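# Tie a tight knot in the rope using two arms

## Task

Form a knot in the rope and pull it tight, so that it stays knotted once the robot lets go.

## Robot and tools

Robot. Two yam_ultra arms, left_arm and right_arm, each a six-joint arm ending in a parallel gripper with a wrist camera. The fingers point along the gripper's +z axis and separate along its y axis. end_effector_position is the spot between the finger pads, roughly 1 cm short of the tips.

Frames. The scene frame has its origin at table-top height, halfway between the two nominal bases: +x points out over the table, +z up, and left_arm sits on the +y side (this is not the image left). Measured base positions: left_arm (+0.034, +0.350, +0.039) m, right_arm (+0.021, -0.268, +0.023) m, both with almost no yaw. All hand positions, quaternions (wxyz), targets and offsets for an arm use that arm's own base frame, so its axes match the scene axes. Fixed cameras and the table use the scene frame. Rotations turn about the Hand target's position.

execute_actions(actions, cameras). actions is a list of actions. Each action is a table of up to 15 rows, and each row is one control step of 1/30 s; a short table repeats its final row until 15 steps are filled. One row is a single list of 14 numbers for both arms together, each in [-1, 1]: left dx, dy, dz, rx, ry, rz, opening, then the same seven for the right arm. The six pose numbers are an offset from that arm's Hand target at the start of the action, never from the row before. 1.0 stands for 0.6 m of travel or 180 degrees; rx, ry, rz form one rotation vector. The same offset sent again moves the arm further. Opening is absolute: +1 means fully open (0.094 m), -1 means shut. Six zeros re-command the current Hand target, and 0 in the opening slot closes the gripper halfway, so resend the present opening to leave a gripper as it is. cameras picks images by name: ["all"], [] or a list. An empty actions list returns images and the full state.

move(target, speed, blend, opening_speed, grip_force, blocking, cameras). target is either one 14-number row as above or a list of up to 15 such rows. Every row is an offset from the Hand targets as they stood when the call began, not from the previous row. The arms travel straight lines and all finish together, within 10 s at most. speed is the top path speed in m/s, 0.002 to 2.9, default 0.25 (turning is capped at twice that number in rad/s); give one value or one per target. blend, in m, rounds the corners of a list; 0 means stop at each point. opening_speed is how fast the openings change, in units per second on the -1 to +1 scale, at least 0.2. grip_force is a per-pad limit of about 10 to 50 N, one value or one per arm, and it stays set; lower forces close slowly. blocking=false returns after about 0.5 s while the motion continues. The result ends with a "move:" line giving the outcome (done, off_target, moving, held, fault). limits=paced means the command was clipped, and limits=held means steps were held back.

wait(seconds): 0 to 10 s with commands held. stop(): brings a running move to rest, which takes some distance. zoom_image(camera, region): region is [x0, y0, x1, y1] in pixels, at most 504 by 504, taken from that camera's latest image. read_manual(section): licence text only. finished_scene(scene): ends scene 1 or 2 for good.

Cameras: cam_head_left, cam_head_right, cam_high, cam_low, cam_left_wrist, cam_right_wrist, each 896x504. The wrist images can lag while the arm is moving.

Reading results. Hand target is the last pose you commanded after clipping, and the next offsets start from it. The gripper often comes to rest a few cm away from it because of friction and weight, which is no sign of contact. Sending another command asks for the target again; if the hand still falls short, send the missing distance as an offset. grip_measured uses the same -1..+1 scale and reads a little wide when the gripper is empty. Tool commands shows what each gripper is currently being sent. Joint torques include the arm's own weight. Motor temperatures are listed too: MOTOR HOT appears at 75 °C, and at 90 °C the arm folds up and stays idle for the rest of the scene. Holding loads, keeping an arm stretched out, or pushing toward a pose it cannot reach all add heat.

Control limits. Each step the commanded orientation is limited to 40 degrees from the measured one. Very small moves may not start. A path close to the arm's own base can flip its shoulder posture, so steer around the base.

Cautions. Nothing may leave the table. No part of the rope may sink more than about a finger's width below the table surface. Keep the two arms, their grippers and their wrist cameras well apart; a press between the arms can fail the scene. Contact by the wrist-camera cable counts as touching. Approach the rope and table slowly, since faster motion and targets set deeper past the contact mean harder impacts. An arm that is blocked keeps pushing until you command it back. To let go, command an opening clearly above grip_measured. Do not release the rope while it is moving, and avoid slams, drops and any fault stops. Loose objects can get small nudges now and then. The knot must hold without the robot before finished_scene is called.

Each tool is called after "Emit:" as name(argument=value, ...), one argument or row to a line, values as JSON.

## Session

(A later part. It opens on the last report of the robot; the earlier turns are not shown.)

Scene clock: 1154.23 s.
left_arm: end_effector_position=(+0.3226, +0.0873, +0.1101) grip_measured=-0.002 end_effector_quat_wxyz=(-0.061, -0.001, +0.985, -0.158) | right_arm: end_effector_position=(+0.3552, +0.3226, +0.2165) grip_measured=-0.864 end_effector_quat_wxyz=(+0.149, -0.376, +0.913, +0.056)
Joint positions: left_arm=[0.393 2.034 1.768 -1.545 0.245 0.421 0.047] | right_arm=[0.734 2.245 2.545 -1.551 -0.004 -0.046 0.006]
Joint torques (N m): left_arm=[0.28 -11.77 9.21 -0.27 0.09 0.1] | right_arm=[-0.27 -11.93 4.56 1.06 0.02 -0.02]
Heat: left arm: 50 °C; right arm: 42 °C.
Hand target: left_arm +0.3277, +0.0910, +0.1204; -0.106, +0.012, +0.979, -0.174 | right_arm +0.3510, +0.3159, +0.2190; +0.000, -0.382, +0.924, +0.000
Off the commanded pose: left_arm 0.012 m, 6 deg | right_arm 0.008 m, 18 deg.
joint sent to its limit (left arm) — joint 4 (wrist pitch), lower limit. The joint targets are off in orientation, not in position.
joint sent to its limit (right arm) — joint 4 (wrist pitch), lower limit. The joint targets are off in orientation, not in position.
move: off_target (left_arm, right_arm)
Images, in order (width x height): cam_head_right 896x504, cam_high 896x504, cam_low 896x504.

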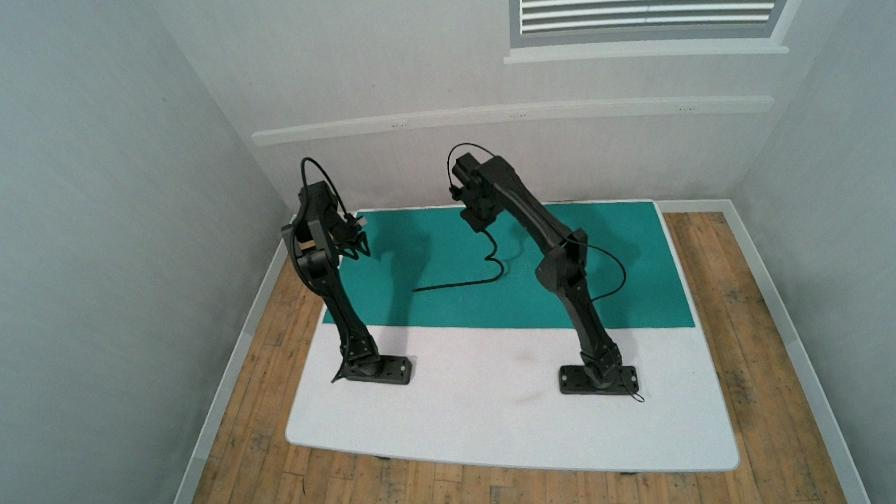

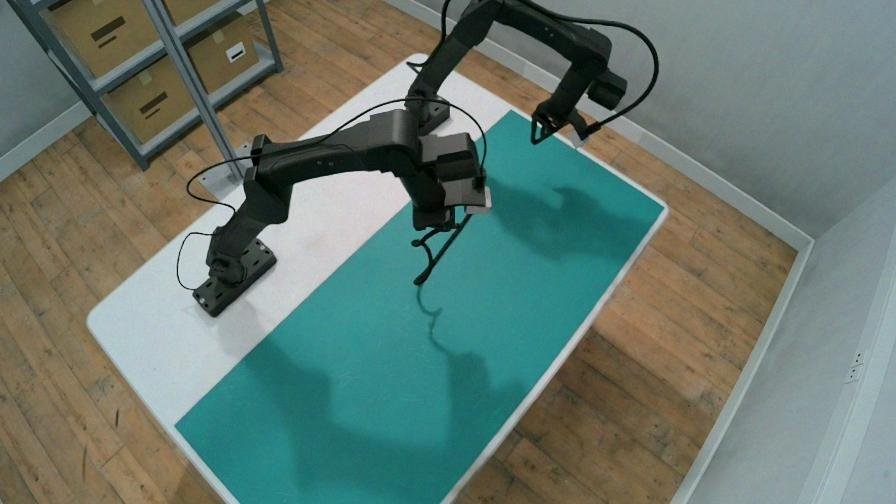

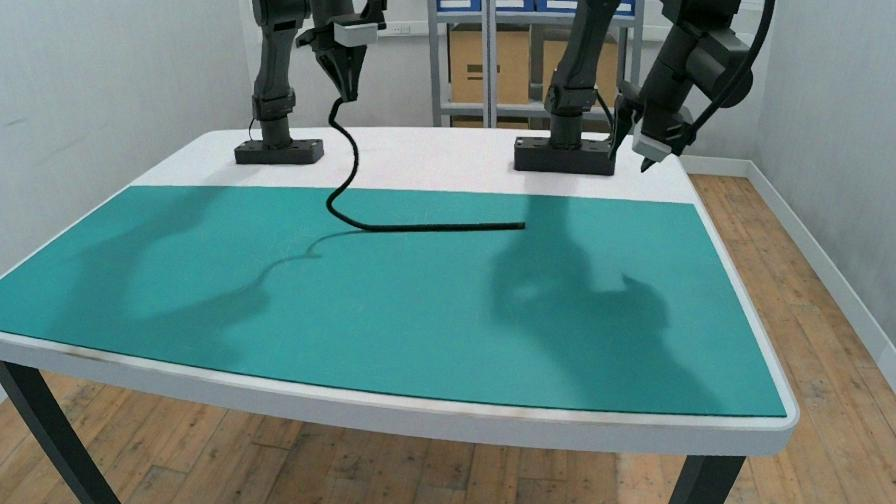

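Emit:
move(
  target=[
    [0,0,0,0,0,0,0, 0.04,-0.25,-0.2,0,0,-0.35,-0.95],
    [0,0,0,0,0,0,0, 0.0,-0.45,-0.36,0,0,-0.7,-0.95],
  ],
  speed=[0.3,0.2],
  blend=[0.05,0],
  cameras=["cam_low","cam_high","cam_head_right"],
)

Scene clock: 1167.03 s.
left_arm: end_effector_position=(+0.3226, +0.0873, +0.1101) grip_measured=-0.002 end_effector_quat_wxyz=(-0.061, -0.001, +0.985, -0.158) | right_arm: end_effector_position=(+0.3522, +0.0485, -0.0040) grip_measured=-0.864 end_effector_quat_wxyz=(-0.009, +0.645, +0.764, -0.007)
Joint positions: left_arm=[0.393 2.034 1.768 -1.545 0.245 0.421 0.047] | right_arm=[0.132 2.019 1.327 -0.901 -0.004 1.535 0.006]
Joint torques (N m): left_arm=[0.29 -11.77 9.18 -0.27 0.09 0.1] | right_arm=[-0.4 -11.33 4.33 0.53 0.03 0.11]
Heat: left arm: 50 °C; right arm: 43 °C.
Hand target: left_arm +0.3277, +0.0910, +0.1204; -0.106, +0.012, +0.979, -0.174 | right_arm +0.3512, +0.0459, +0.0031; +0.000, +0.650, +0.760, +0.000
Off the commanded pose: left_arm 0.012 m, 6 deg | right_arm 0.008 m, 1 deg.
joint sent to its limit (left arm) — joint 4 (wrist pitch), lower limit. The joint targets are off in orientation, not in position.
move: off_target (left_arm)
Images, in order (width x height): cam_head_right 896x504, cam_high 896x504, cam_low 896x504.

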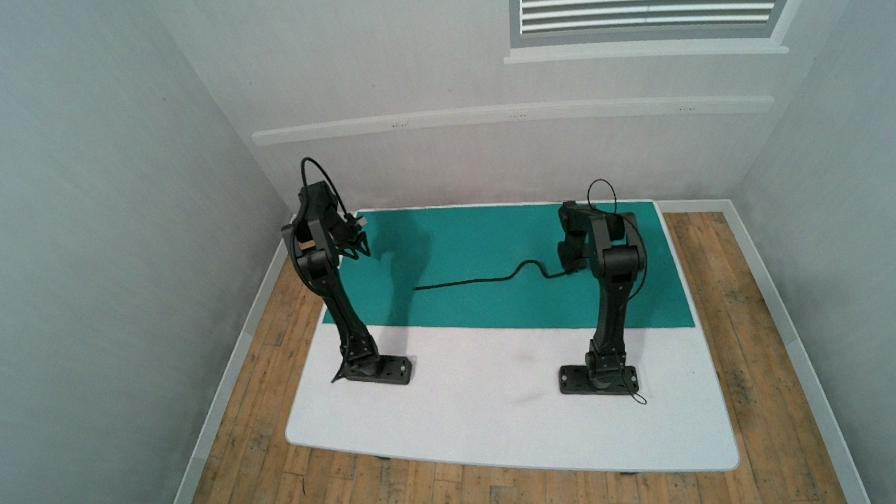

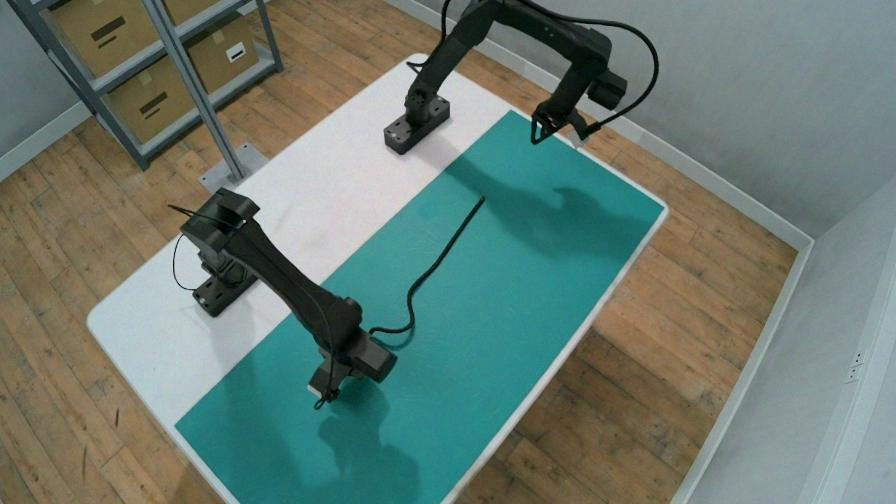

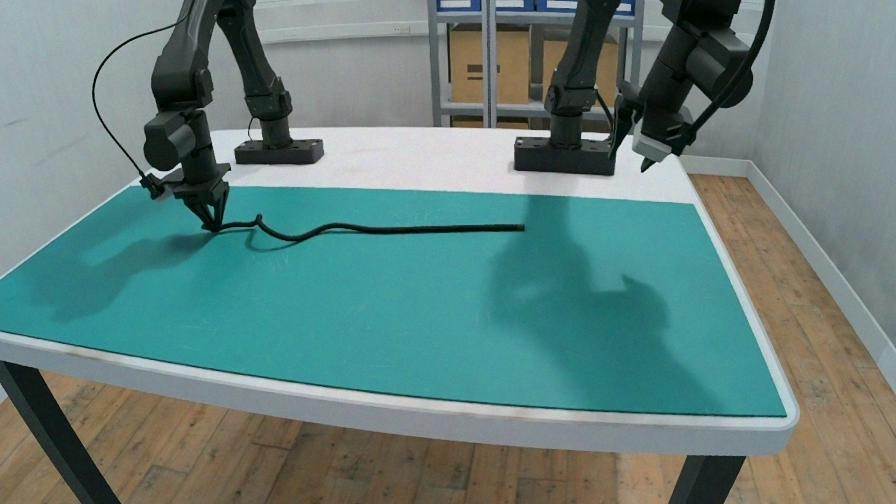

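Emit:
move(
  target=[-0.091,-0.293,-0.067,0.1413,0.0408,0.527,-0.4,0,0,0,0,0,0,-0.95],
  speed=0.4,
  cameras=["cam_left_wrist"],
)

Scene clock: 1187.67 s.
left_arm: end_effector_position=(+0.2755, -0.0877, +0.0847) grip_measured=-0.398 end_effector_quat_wxyz=(+0.005, +0.734, -0.679, +0.011) | right_arm: end_effector_position=(+0.3523, +0.0486, -0.0040) grip_measured=-0.864 end_effector_quat_wxyz=(-0.009, +0.646, +0.763, -0.007)
Joint positions: left_arm=[-0.301 1.638 1.211 -1.129 0.017 -1.951 0.028] | right_arm=[0.132 2.019 1.327 -0.901 -0.004 1.536 0.006]
Joint torques (N m): left_arm=[-0.23 -7.27 5.67 0.37 -0.2 -0.1] | right_arm=[-0.39 -11.34 4.3 0.52 0.02 0.11]
Heat: left arm: 49 °C; right arm: 45 °C.
Hand target: left_arm +0.2731, -0.0846, +0.0802; +0.000, +0.737, -0.676, +0.000 | right_arm +0.3511, +0.0459, +0.0031; +0.000, +0.650, +0.760, +0.000
Off the commanded pose: left_arm 0.006 m, 1 deg | right_arm 0.008 m, 1 deg.
move: done
camera_calibration:
cam_left_wrist: T_world_to_cam=[[0.99763, 0.064545, 0.0238511, -0.269168], [0.047521, -0.896941, 0.439588, -0.0918324], [0.0497663, -0.437413, -0.897883, 0.116625], [0, 0, 0, 1]] pos_world=[0.26709, -0.0139814, 0.151504]
Images, in order (width x height): cam_left_wrist 896x504.

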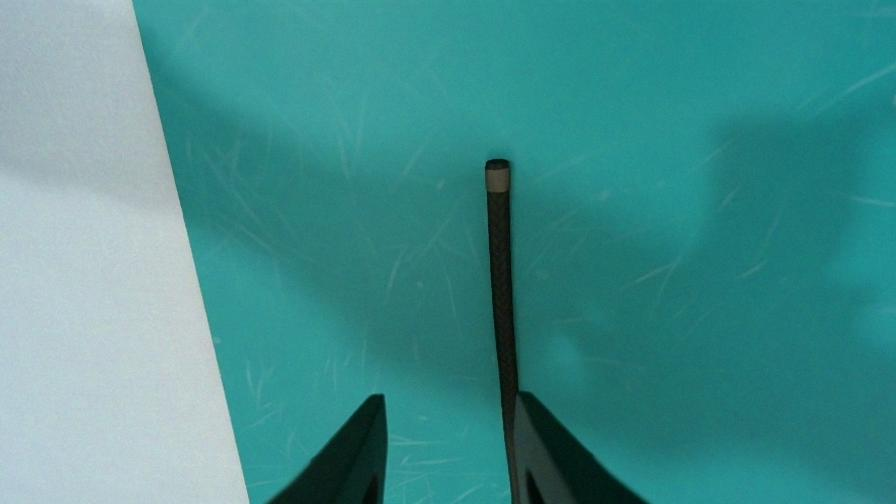

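Emit:
move(
  target=[
    [0.0425,-0.0055,0,0,0,0.0256,-0.4,0,0,0,0,0,0,-0.95],
    [0.0425,-0.0055,-0.198,0,0,0.0256,-0.4,0,0,0,0,0,0,-0.95],
    [0.0425,-0.0055,-0.198,0,0,0.0256,-0.95,0,0,0,0,0,0,-0.95],
  ],
  speed=[0.2,0.12,0.1],
  blend=[0.01,0,0],
  cameras=["cam_left_wrist"],
)

Scene clock: 1199.83 s.
left_arm: end_effector_position=(+0.3043, -0.0925, -0.0219) grip_measured=-0.895 end_effector_quat_wxyz=(-0.001, +0.760, -0.650, +0.014) | right_arm: end_effector_position=(+0.3524, +0.0486, -0.0040) grip_measured=-0.864 end_effector_quat_wxyz=(-0.009, +0.646, +0.763, -0.007)
Joint positions: left_arm=[-0.293 1.887 1.055 -0.711 0.009 -2.02 0.005] | right_arm=[0.132 2.019 1.327 -0.901 -0.004 1.536 0.006]
Joint torques (N m): left_arm=[0.28 -6.42 3.64 0.73 -0.12 -0.07] | right_arm=[-0.39 -11.32 4.31 0.52 0.03 0.11]
Motor temperatures (°C): left_arm=[29 46 38 31 31 31 29] | right_arm=[30 45 38 32 30 31 32]
Heat: left arm: 46 °C; right arm: 45 °C.
Hand target: left_arm +0.2985, -0.0881, -0.0387; +0.000, +0.763, -0.646, +0.000 | right_arm +0.3512, +0.0459, +0.0031; +0.000, +0.650, +0.760, +0.000
Off the commanded pose: left_arm 0.018 m, 2 deg | right_arm 0.008 m, 1 deg.
move: off_target (left_arm); target 3's new opening was sent with left_arm's hand 0.018 m and 1 deg from that target
camera_calibration:
cam_left_wrist: T_world_to_cam=[[0.989237, 0.141623, 0.0367906, -0.285124], [0.111431, -0.892096, 0.43789, -0.069656], [0.0948361, -0.429077, -0.898275, 0.00455638], [0, 0, 0, 1]] pos_world=[0.289385, -0.0198046, 0.0450844]
Images, in order (width x height): cam_left_wrist 896x504.

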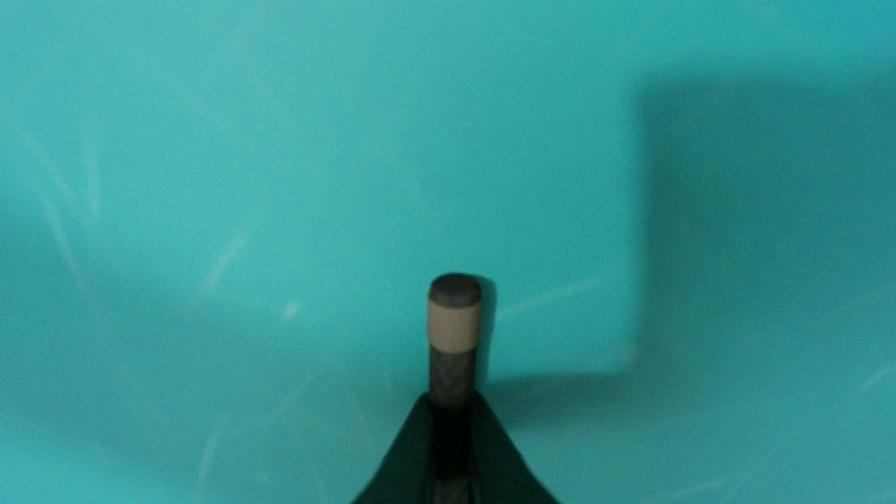

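Emit:
move(
  target=[0.02,0.09,0.03,0,0,0,-0.95,0,-0.08,0.01,0,0,0,-0.95],
  speed=0.06,
  cameras=["cam_high","cam_head_left","cam_low"],
)

Scene clock: 1205.87 s.
left_arm: end_effector_position=(+0.3134, -0.0551, -0.0214) grip_measured=-0.895 end_effector_quat_wxyz=(+0.023, +0.756, -0.654, +0.031) | right_arm: end_effector_position=(+0.3580, +0.0116, +0.0028) grip_measured=-0.864 end_effector_quat_wxyz=(-0.012, +0.645, +0.764, +0.013)
Joint positions: left_arm=[-0.137 1.887 1.055 -0.711 0.072 -1.853 0.005] | right_arm=[0.011 1.999 1.327 -0.901 -0.036 1.414 0.006]
Joint torques (N m): left_arm=[1.95 -9.36 6.26 0.05 -0.76 0.03] | right_arm=[-1.48 -11.17 4.27 0.37 0.31 0]
Heat: left arm: 46 °C; right arm: 45 °C.
Hand target: left_arm +0.3105, -0.0341, -0.0207; +0.000, +0.763, -0.646, +0.000 | right_arm +0.3512, -0.0020, +0.0090; +0.000, +0.650, +0.760, +0.000
Off the commanded pose: left_arm 0.021 m, 5 deg | right_arm 0.017 m, 2 deg.
move: off_target (left_arm, right_arm)
Images, in order (width x height): cam_head_left 896x504, cam_high 896x504, cam_low 896x504.

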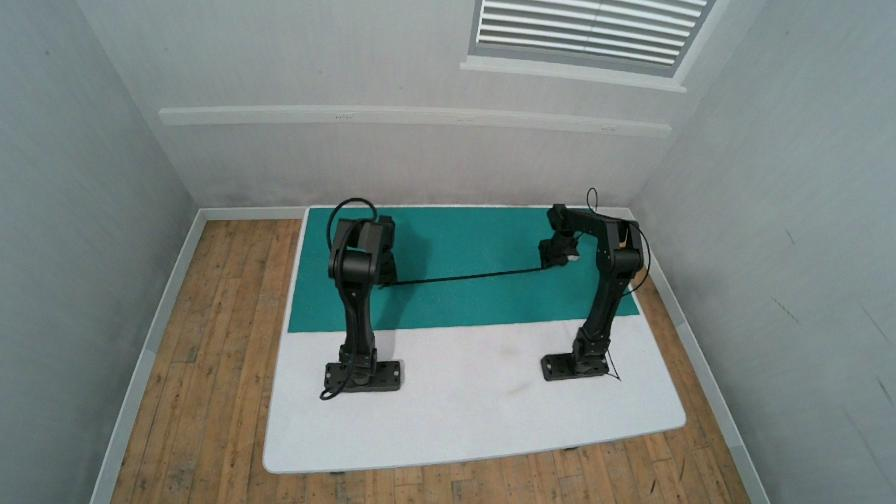

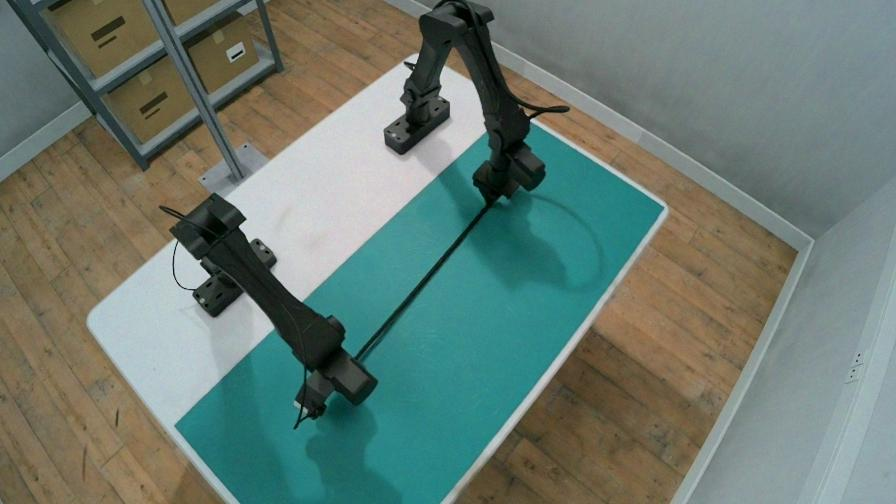

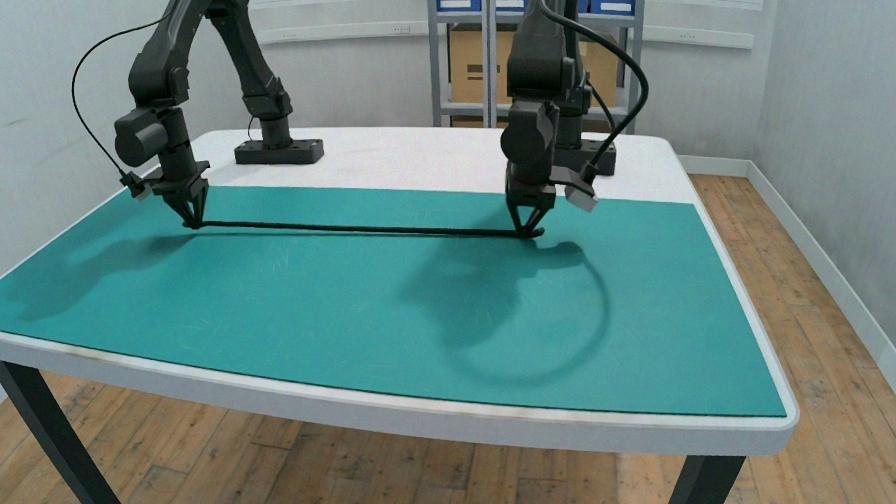

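Emit:
move(
  target=[
    [0,-0.035,0,0,0,0,-0.95,0,0.03,0.08,0,0,0,-0.95],
    [0,-0.035,0,0,0,0,-0.95,0.148,0.337,0.1,0,0,0.34,-0.95],
    [0,-0.035,0,0,0,0,-0.95,0.05,0.58,0.1,0,0,0.70,-0.95],
    [0,-0.035,0,0,0,0,-0.95,0.05,0.58,-0.04,0,0,0.70,-0.95],
  ],
  speed=[0.2,0.3,0.3,0.12],
  blend=[0.02,0.04,0.0,0],
  cameras=["cam_right_wrist","cam_high","cam_low","cam_head_right"],
)

Scene clock: 1219.83 s.
left_arm: end_effector_position=(+0.3130, -0.0579, -0.0214) grip_measured=-0.895 end_effector_quat_wxyz=(+0.003, +0.762, -0.648, +0.017) | right_arm: end_effector_position=(+0.3807, +0.3455, +0.0013) grip_measured=-0.864 end_effector_quat_wxyz=(+0.007, -0.378, +0.926, +0.005)
Joint positions: left_arm=[-0.174 1.887 1.057 -0.713 0.022 -1.906 0.005] | right_arm=[0.733 2.701 2.543 -1.397 -0.005 -0.043 0.006]
Joint torques (N m): left_arm=[-0.36 -8.53 7.2 0.03 -0.25 -0.09] | right_arm=[0.13 -10.7 6.37 0.65 0.04 -0.02]
Heat: left arm: 46 °C; right arm: 45 °C.
Hand target: left_arm +0.3105, -0.0550, -0.0207; +0.000, +0.763, -0.646, +0.000 | right_arm +0.3812, +0.3460, -0.0150; +0.000, -0.382, +0.924, +0.000
Off the commanded pose: left_arm 0.004 m, 2 deg | right_arm 0.016 m, 1 deg.
move: off_target (right_arm)
camera_calibration:
cam_right_wrist: T_world_to_cam=[[0.702743, -0.71144, -0.00218206, -0.0207212], [-0.663004, -0.656005, 0.36067, 0.51977], [-0.258027, -0.252012, -0.932691, 0.271849], [0, 0, 0, 1]] pos_world=[0.429315, 0.394739, 0.0660402]
Images, in order (width x height): cam_head_right 896x504, cam_high 896x504, cam_low 896x504, cam_right_wrist 896x504.

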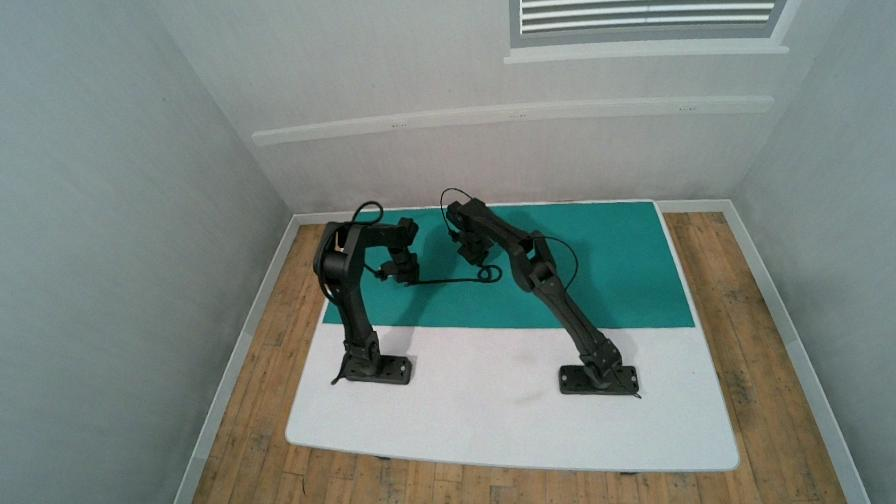

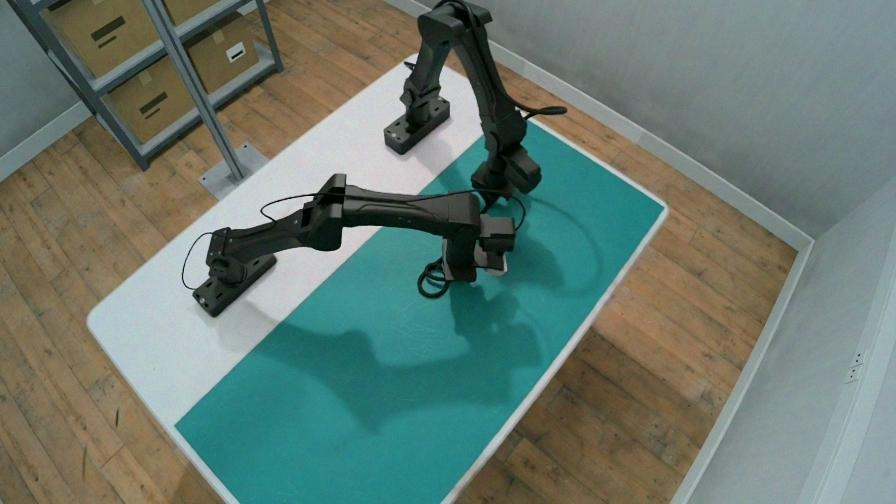

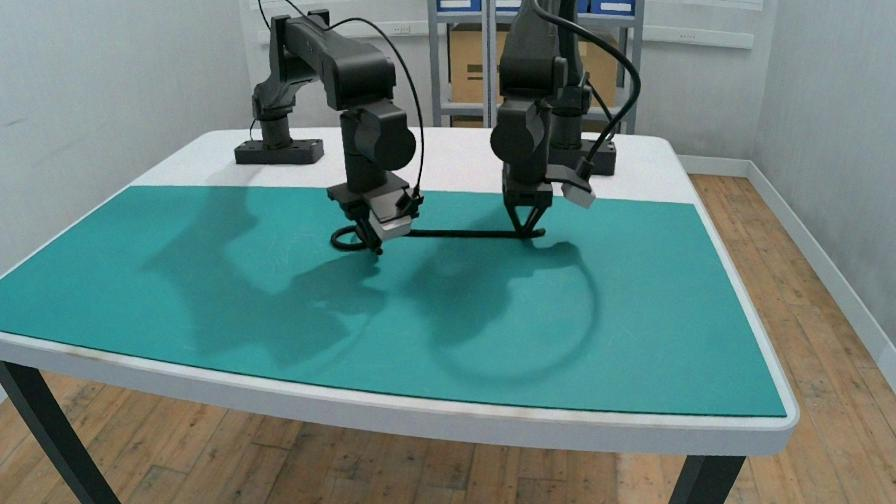

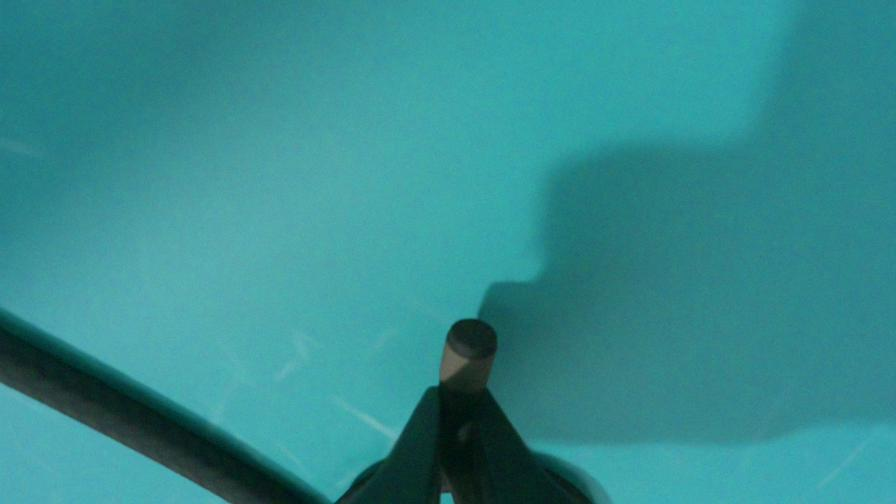

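Emit:
move(
  target=[
    [0,0,0,0,0,0,-0.95,-0.03,-0.1,0.35,0,0,-0.1,-0.95],
    [0,0,0,0,0,0,-0.95,0.06,-0.3,0.2,0,0,-0.45,-0.95],
    [0,0,0,0,0,0,-0.95,0.03,-0.52,0.01,0,0,-0.7,-0.95],
  ],
  speed=[0.25,0.25,0.2],
  blend=[0.04,0.04,0],
  cameras=["cam_high"],
)

Scene clock: 1304.40 s.
left_arm: end_effector_position=(+0.3130, -0.0579, -0.0214) grip_measured=-0.895 end_effector_quat_wxyz=(+0.003, +0.762, -0.648, +0.017) | right_arm: end_effector_position=(+0.3976, +0.0452, -0.0074) grip_measured=-0.864 end_effector_quat_wxyz=(-0.018, +0.641, +0.767, +0.003)
Joint positions: left_arm=[-0.174 1.887 1.057 -0.713 0.022 -1.906 0.005] | right_arm=[0.097 2.178 1.563 -0.976 -0.03 1.49 0.006]
Joint torques (N m): left_arm=[-0.34 -8.54 7.21 0.03 -0.25 -0.09] | right_arm=[-1.16 -11.08 3.92 0.82 0.26 0.12]
Heat: left arm: 44 °C; right arm: 47 °C.
Hand target: left_arm +0.3105, -0.0550, -0.0207; +0.000, +0.763, -0.646, +0.000 | right_arm +0.3991, +0.0340, -0.0089; +0.000, +0.650, +0.760, +0.000
Off the commanded pose: left_arm 0.004 m, 2 deg | right_arm 0.011 m, 2 deg.
move: off_target (right_arm)
Images, in order (width x height): cam_high 896x504.

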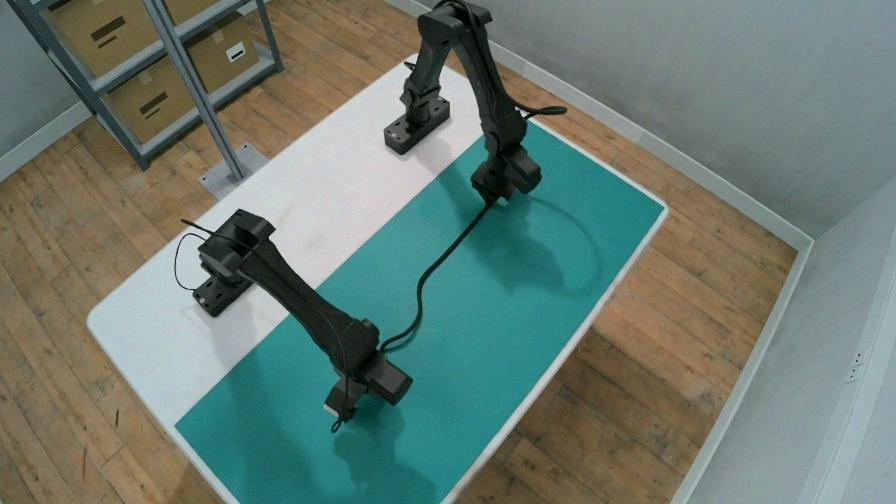

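Emit:
move(
  target=[
    [0,-0.03,0.1,0,0,0,-0.95,0,0,0,0,0,0,-0.95],
    [0.17,-0.26,0.12,0,0,-0.2,-0.95,0,0,0,0,0,0,-0.95],
    [0.0875,-0.54,0.1,0,0,-0.389,-0.95,0,0,0,0,0,0,-0.95],
    [0.0875,-0.54,-0.015,0,0,-0.389,-0.95,0,0,0,0,0,0,-0.95],
  ],
  speed=[0.2,0.3,0.3,0.12],
  blend=[0.02,0.05,0,0],
  cameras=["cam_high","cam_left_wrist"],
)

Scene clock: 1319.70 s.
left_arm: end_effector_position=(+0.3604, -0.3840, -0.0075) grip_measured=-0.895 end_effector_quat_wxyz=(+0.001, -0.253, +0.967, -0.017) | right_arm: end_effector_position=(+0.3976, +0.0452, -0.0074) grip_measured=-0.864 end_effector_quat_wxyz=(-0.018, +0.642, +0.767, +0.003)
Joint positions: left_arm=[-0.814 2.813 2.727 -1.455 0.015 -1.326 0.005] | right_arm=[0.097 2.178 1.563 -0.976 -0.03 1.491 0.006]
Joint torques (N m): left_arm=[0.5 -13.24 6.45 0.53 -0.18 0.04] | right_arm=[-1.14 -11.07 3.9 0.82 0.26 0.12]
Heat: left arm: 44 °C; right arm: 46 °C.
Hand target: left_arm +0.3631, -0.3790, -0.0296; +0.000, -0.255, +0.967, +0.000 | right_arm +0.3991, +0.0340, -0.0089; +0.000, +0.650, +0.760, +0.000
Off the commanded pose: left_arm 0.023 m, 2 deg | right_arm 0.011 m, 2 deg.
move: off_target (left_arm, right_arm)
camera_calibration:
cam_left_wrist: T_world_to_cam=[[0.476384, -0.87783, 0.0497252, -0.506365], [-0.805321, -0.412939, 0.425371, 0.172005], [-0.35287, -0.242685, -0.903652, 0.119902], [0, 0, 0, 1]] pos_world=[0.422053, -0.344376, 0.0603629]
Images, in order (width x height): cam_high 896x504, cam_left_wrist 896x504.

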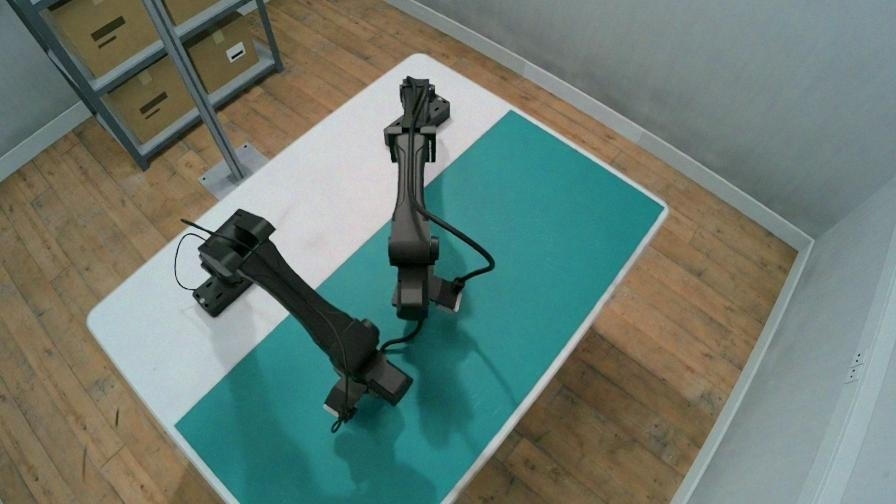

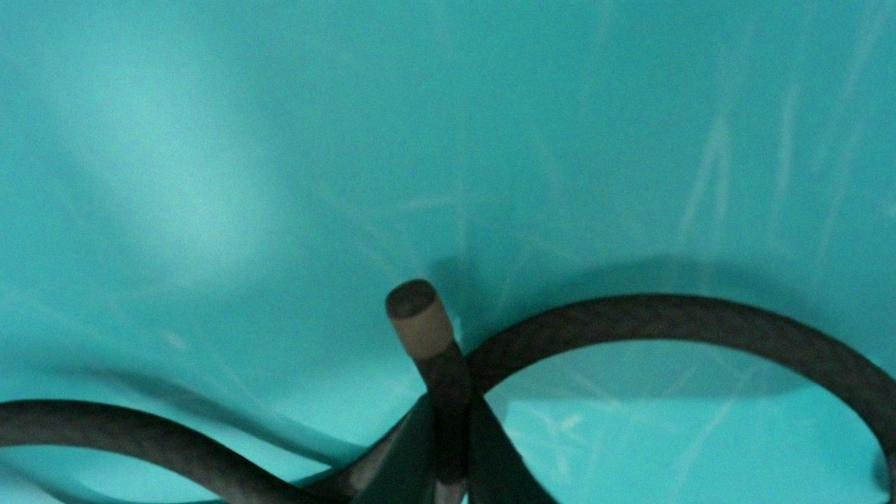

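Emit:
move(
  target=[
    [0,0.05,0.13,0,0,0.05,-0.95,0,0,0.02,0,0,0,-0.95],
    [0.07,0.2,0.13,0,0,0.2,-0.95,-0.05,-0.15,0.02,0,0,0,-0.95],
    [-0.055,0.29,0.08,0,0,0.36,-0.95,-0.115,-0.30,0.01,0,0,0,-0.95],
    [-0.055,0.29,0.0,0,0,0.36,-0.95,-0.115,-0.30,0.0,0,0,0,-0.95],
  ],
  speed=[0.2,0.25,0.2,0.12],
  blend=[0.02,0.05,0,0],
  cameras=["cam_high","cam_low"],
)

Scene clock: 1358.00 s.
left_arm: end_effector_position=(+0.3350, -0.2123, -0.0179) grip_measured=-0.895 end_effector_quat_wxyz=(+0.020, +0.694, -0.719, +0.020) | right_arm: end_effector_position=(+0.3336, -0.1388, -0.0080) grip_measured=-0.864 end_effector_quat_wxyz=(-0.013, +0.648, +0.762, +0.008)
Joint positions: left_arm=[-0.545 2.139 1.453 -0.856 0.049 -2.081 0.005] | right_arm=[-0.408 2.043 1.346 -0.894 -0.022 1.002 0.006]
Joint torques (N m): left_arm=[0.62 -10.58 4.7 0.44 -0.07 -0.09] | right_arm=[-0.9 -10.07 3.85 0.78 0.18 -0.01]
Heat: left arm: 48 °C; right arm: 45 °C.
Hand target: left_arm +0.3300, -0.2050, -0.0298; +0.000, +0.733, -0.680, +0.000 | right_arm +0.3301, -0.1461, -0.0089; +0.000, +0.650, +0.760, +0.000
Off the commanded pose: left_arm 0.015 m, 7 deg | right_arm 0.008 m, 2 deg.
joint sent to its limit (left arm) — joint 6 (wrist roll), lower limit. The joint targets are off in orientation, not in position.
move: off_target (left_arm)
Images, in order (width x height): cam_high 896x504, cam_low 896x504.

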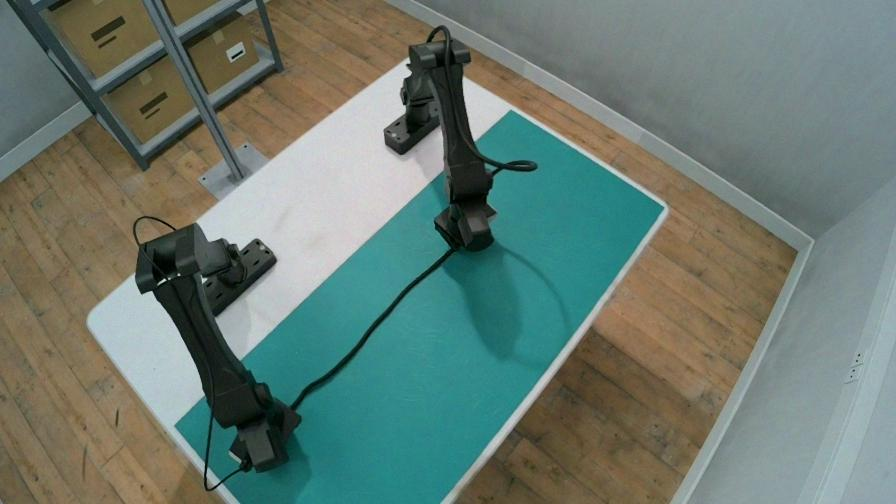

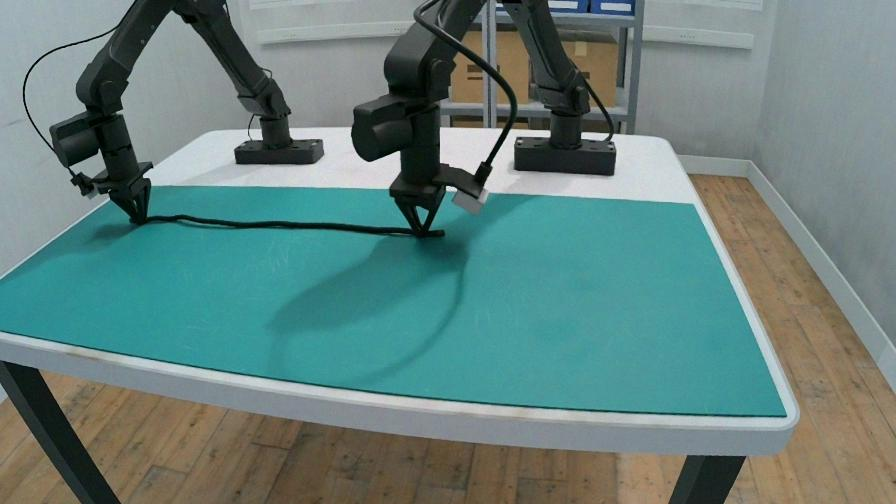

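Emit:
move(
  target=[
    [0.03,-0.08,0.04,0,0,-0.15,-0.95,0,0,0,0,0,0,-0.95],
    [0.067,-0.2,0.04,0,0,-0.31,-0.95,0,0,0,0,0,0,-0.95],
    [0.067,-0.2,-0.01,0,0,-0.31,-0.95,0,0,0,0,0,0,-0.95],
  ],
  speed=[0.2,0.2,0.12],
  blend=[0.02,0,0],
  cameras=["cam_high","cam_left_wrist"],
)

Scene clock: 1370.03 s.
left_arm: end_effector_position=(+0.3723, -0.3288, -0.0168) grip_measured=-0.895 end_effector_quat_wxyz=(+0.000, -0.332, +0.943, -0.016) | right_arm: end_effector_position=(+0.3336, -0.1388, -0.0080) grip_measured=-0.864 end_effector_quat_wxyz=(-0.013, +0.648, +0.762, +0.008)
Joint positions: left_arm=[-0.719 2.554 2.188 -1.178 0.017 -1.397 0.005] | right_arm=[-0.408 2.043 1.346 -0.894 -0.022 1.002 0.006]
Joint torques (N m): left_arm=[-0.17 -13.19 5.35 0.56 -0.2 0.04] | right_arm=[-0.88 -10.07 3.84 0.78 0.18 -0.01]
Heat: left arm: 47 °C; right arm: 45 °C.
Hand target: left_arm +0.3703, -0.3250, -0.0356; +0.000, -0.330, +0.944, +0.000 | right_arm +0.3301, -0.1461, -0.0089; +0.000, +0.650, +0.760, +0.000
Off the commanded pose: left_arm 0.019 m, 2 deg | right_arm 0.008 m, 2 deg.
move: off_target (left_arm)
camera_calibration:
cam_left_wrist: T_world_to_cam=[[0.614386, -0.78763, 0.0465622, -0.484911], [-0.724112, -0.539434, 0.429735, 0.136631], [-0.313355, -0.29774, -0.901753, 0.0963734], [0, 0, 0, 1]] pos_world=[0.427058, -0.279533, 0.0507684]
Images, in order (width x height): cam_high 896x504, cam_left_wrist 896x504.

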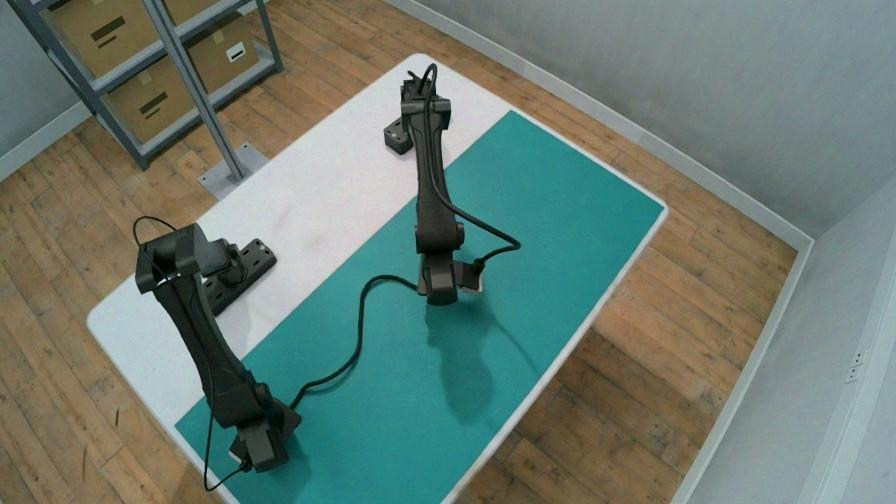

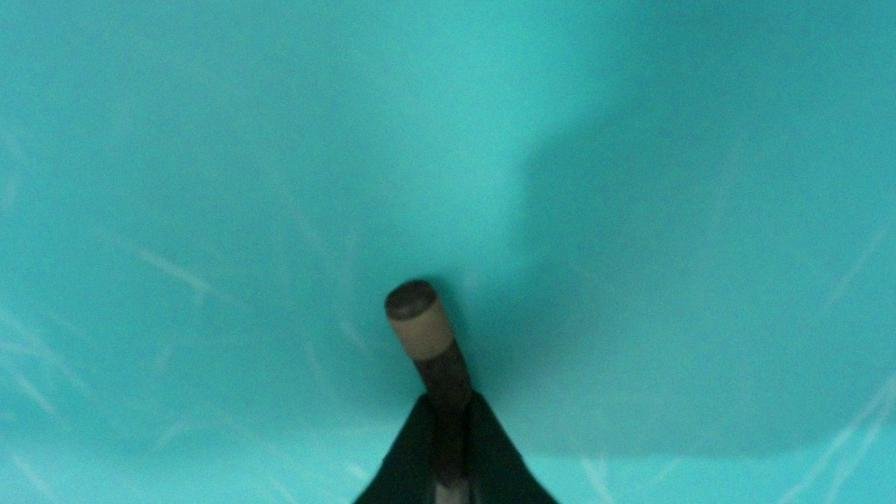

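Emit:
move(
  target=[
    [0,0,0,0,0,0,-0.5,0,0,0,0,0,0,-0.95],
    [0,0,0.15,0,0,0,-0.5,0,0,0,0,0,0,-0.95],
    [-0.1,0.65,0.3,0,0,0.0,-0.5,0,0,0,0,0,0,-0.95],
  ],
  speed=[0.2,0.15,0.35],
  blend=[0,0.05,0],
  cameras=["cam_high"],
)

Scene clock: 1383.57 s.
left_arm: end_effector_position=(+0.3082, +0.0664, +0.1331) grip_measured=-0.502 end_effector_quat_wxyz=(-0.012, -0.334, +0.942, +0.002) | right_arm: end_effector_position=(+0.3336, -0.1388, -0.0080) grip_measured=-0.864 end_effector_quat_wxyz=(-0.013, +0.648, +0.762, +0.008)
Joint positions: left_arm=[0.208 1.758 1.54 -1.376 -0.001 -0.474 0.023] | right_arm=[-0.408 2.043 1.346 -0.894 -0.022 1.001 0.006]
Joint torques (N m): left_arm=[-0.34 -10.39 8.64 0.11 -0.01 0.04] | right_arm=[-0.9 -10.06 3.85 0.77 0.19 -0.01]
Heat: left arm: 46 °C; right arm: 44 °C.
Hand target: left_arm +0.3103, +0.0650, +0.1444; +0.001, -0.330, +0.944, +0.000 | right_arm +0.3301, -0.1461, -0.0089; +0.000, +0.650, +0.760, +0.000
Off the commanded pose: left_arm 0.012 m, 2 deg | right_arm 0.008 m, 2 deg.
move: off_target (left_arm); blend cut to 0.0448 m at target 2
Images, in order (width x height): cam_high 896x504.

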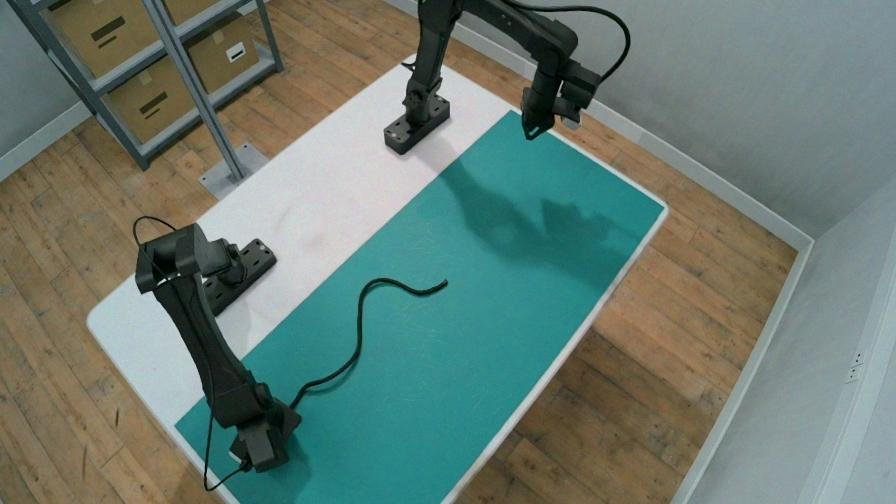

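Emit:
move(
  target=[
    [0,0,0,0,0,0,-0.5,0.133,0.192,0.11,0,0,0.28,-0.95],
    [0,0,0,0,0,0,-0.5,0.15,0.443,0.11,0,0,0.617,-0.95],
    [0,0,0,0,0,0,-0.5,0.067,0.593,0.12,0,0,0.867,-0.95],
    [0,0,0,0,0,0,-0.5,-0.083,0.935,0.11,0,0,1.0,-0.95],
    [0,0,0,0,0,0,-0.5,-0.083,0.935,-0.01,0,0,1.0,-0.95],
  ],
  speed=[0.35,0.35,0.35,0.35,0.12],
  blend=[0.04,0.05,0.05,0,0],
  cameras=["cam_high","cam_low","cam_right_wrist"],
)

Scene clock: 1410.30 s.
left_arm: end_effector_position=(+0.3081, +0.0664, +0.1331) grip_measured=-0.502 end_effector_quat_wxyz=(-0.012, -0.334, +0.942, +0.002) | right_arm: end_effector_position=(+0.2799, +0.4194, -0.0024) grip_measured=-0.864 end_effector_quat_wxyz=(-0.010, +0.762, -0.647, +0.000)
Joint positions: left_arm=[0.208 1.758 1.54 -1.377 -0.001 -0.473 0.023] | right_arm=[0.981 2.606 2.345 -1.289 0.001 -0.753 0.006]
Joint torques (N m): left_arm=[-0.34 -10.39 8.62 0.11 -0.01 0.05] | right_arm=[-0.47 -11.66 5.05 0.66 -0.01 0.06]
Heat: left arm: 46 °C; right arm: 44 °C.
Hand target: left_arm +0.3103, +0.0650, +0.1444; +0.001, -0.330, +0.944, +0.000 | right_arm +0.2804, +0.4150, -0.0150; +0.000, +0.760, -0.650, +0.000
Off the commanded pose: left_arm 0.012 m, 2 deg | right_arm 0.013 m, 1 deg.
move: off_target (left_arm, right_arm)
camera_calibration:
cam_right_wrist: T_world_to_cam=[[0.986143, 0.164976, 0.017464, -0.344187], [0.147507, -0.920125, 0.362783, 0.386633], [0.0759196, -0.35518, -0.93171, 0.210808], [0, 0, 0, 1]] pos_world=[0.266382, 0.487408, 0.0621588]
Images, in order (width x height): cam_high 896x504, cam_low 896x504, cam_right_wrist 896x504.

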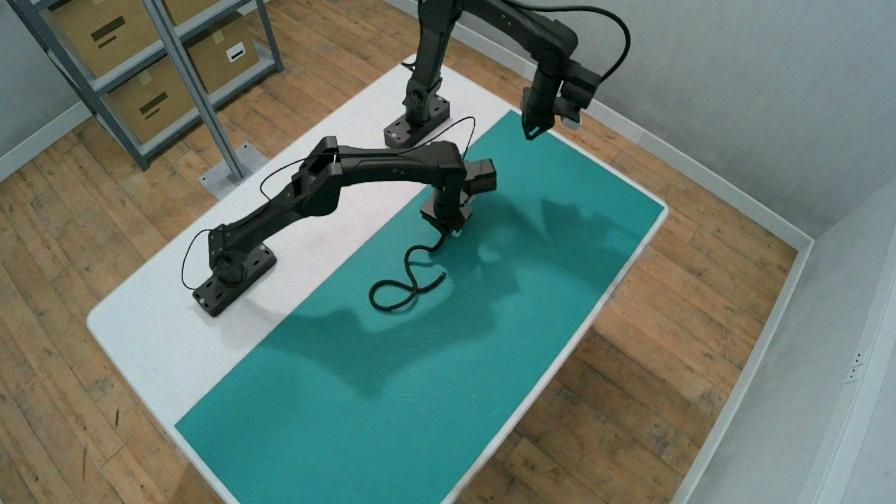

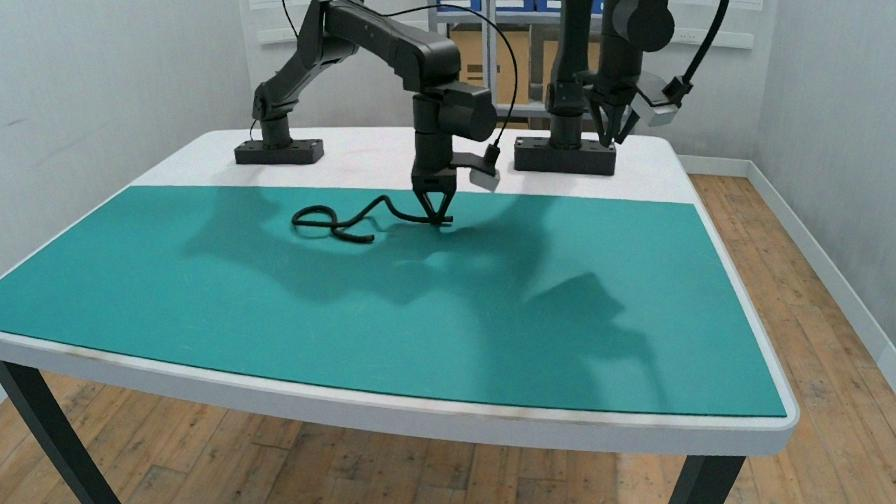

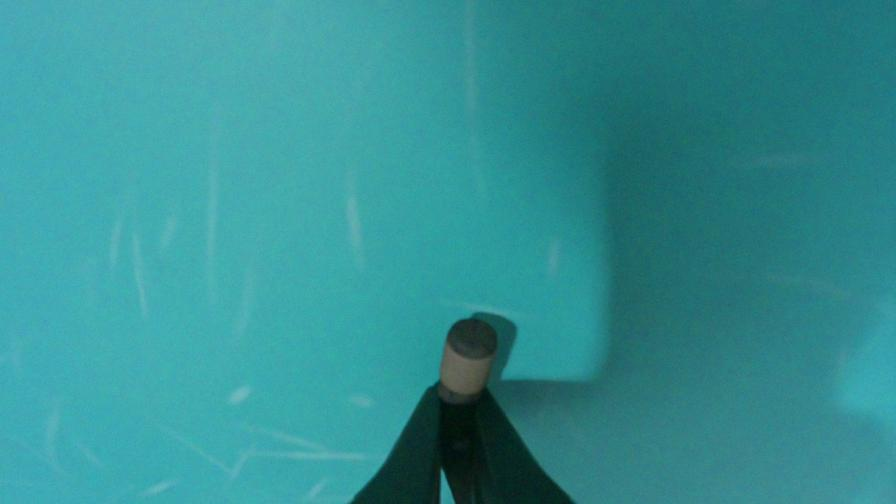

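Emit:
zoom_image(
  camera="cam_high",
  region=[340, 210, 500, 330],
)

Scaled by 3.150.

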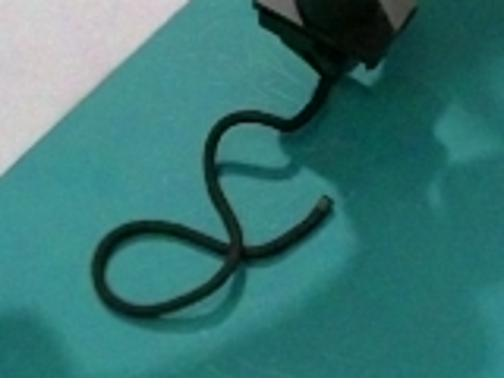

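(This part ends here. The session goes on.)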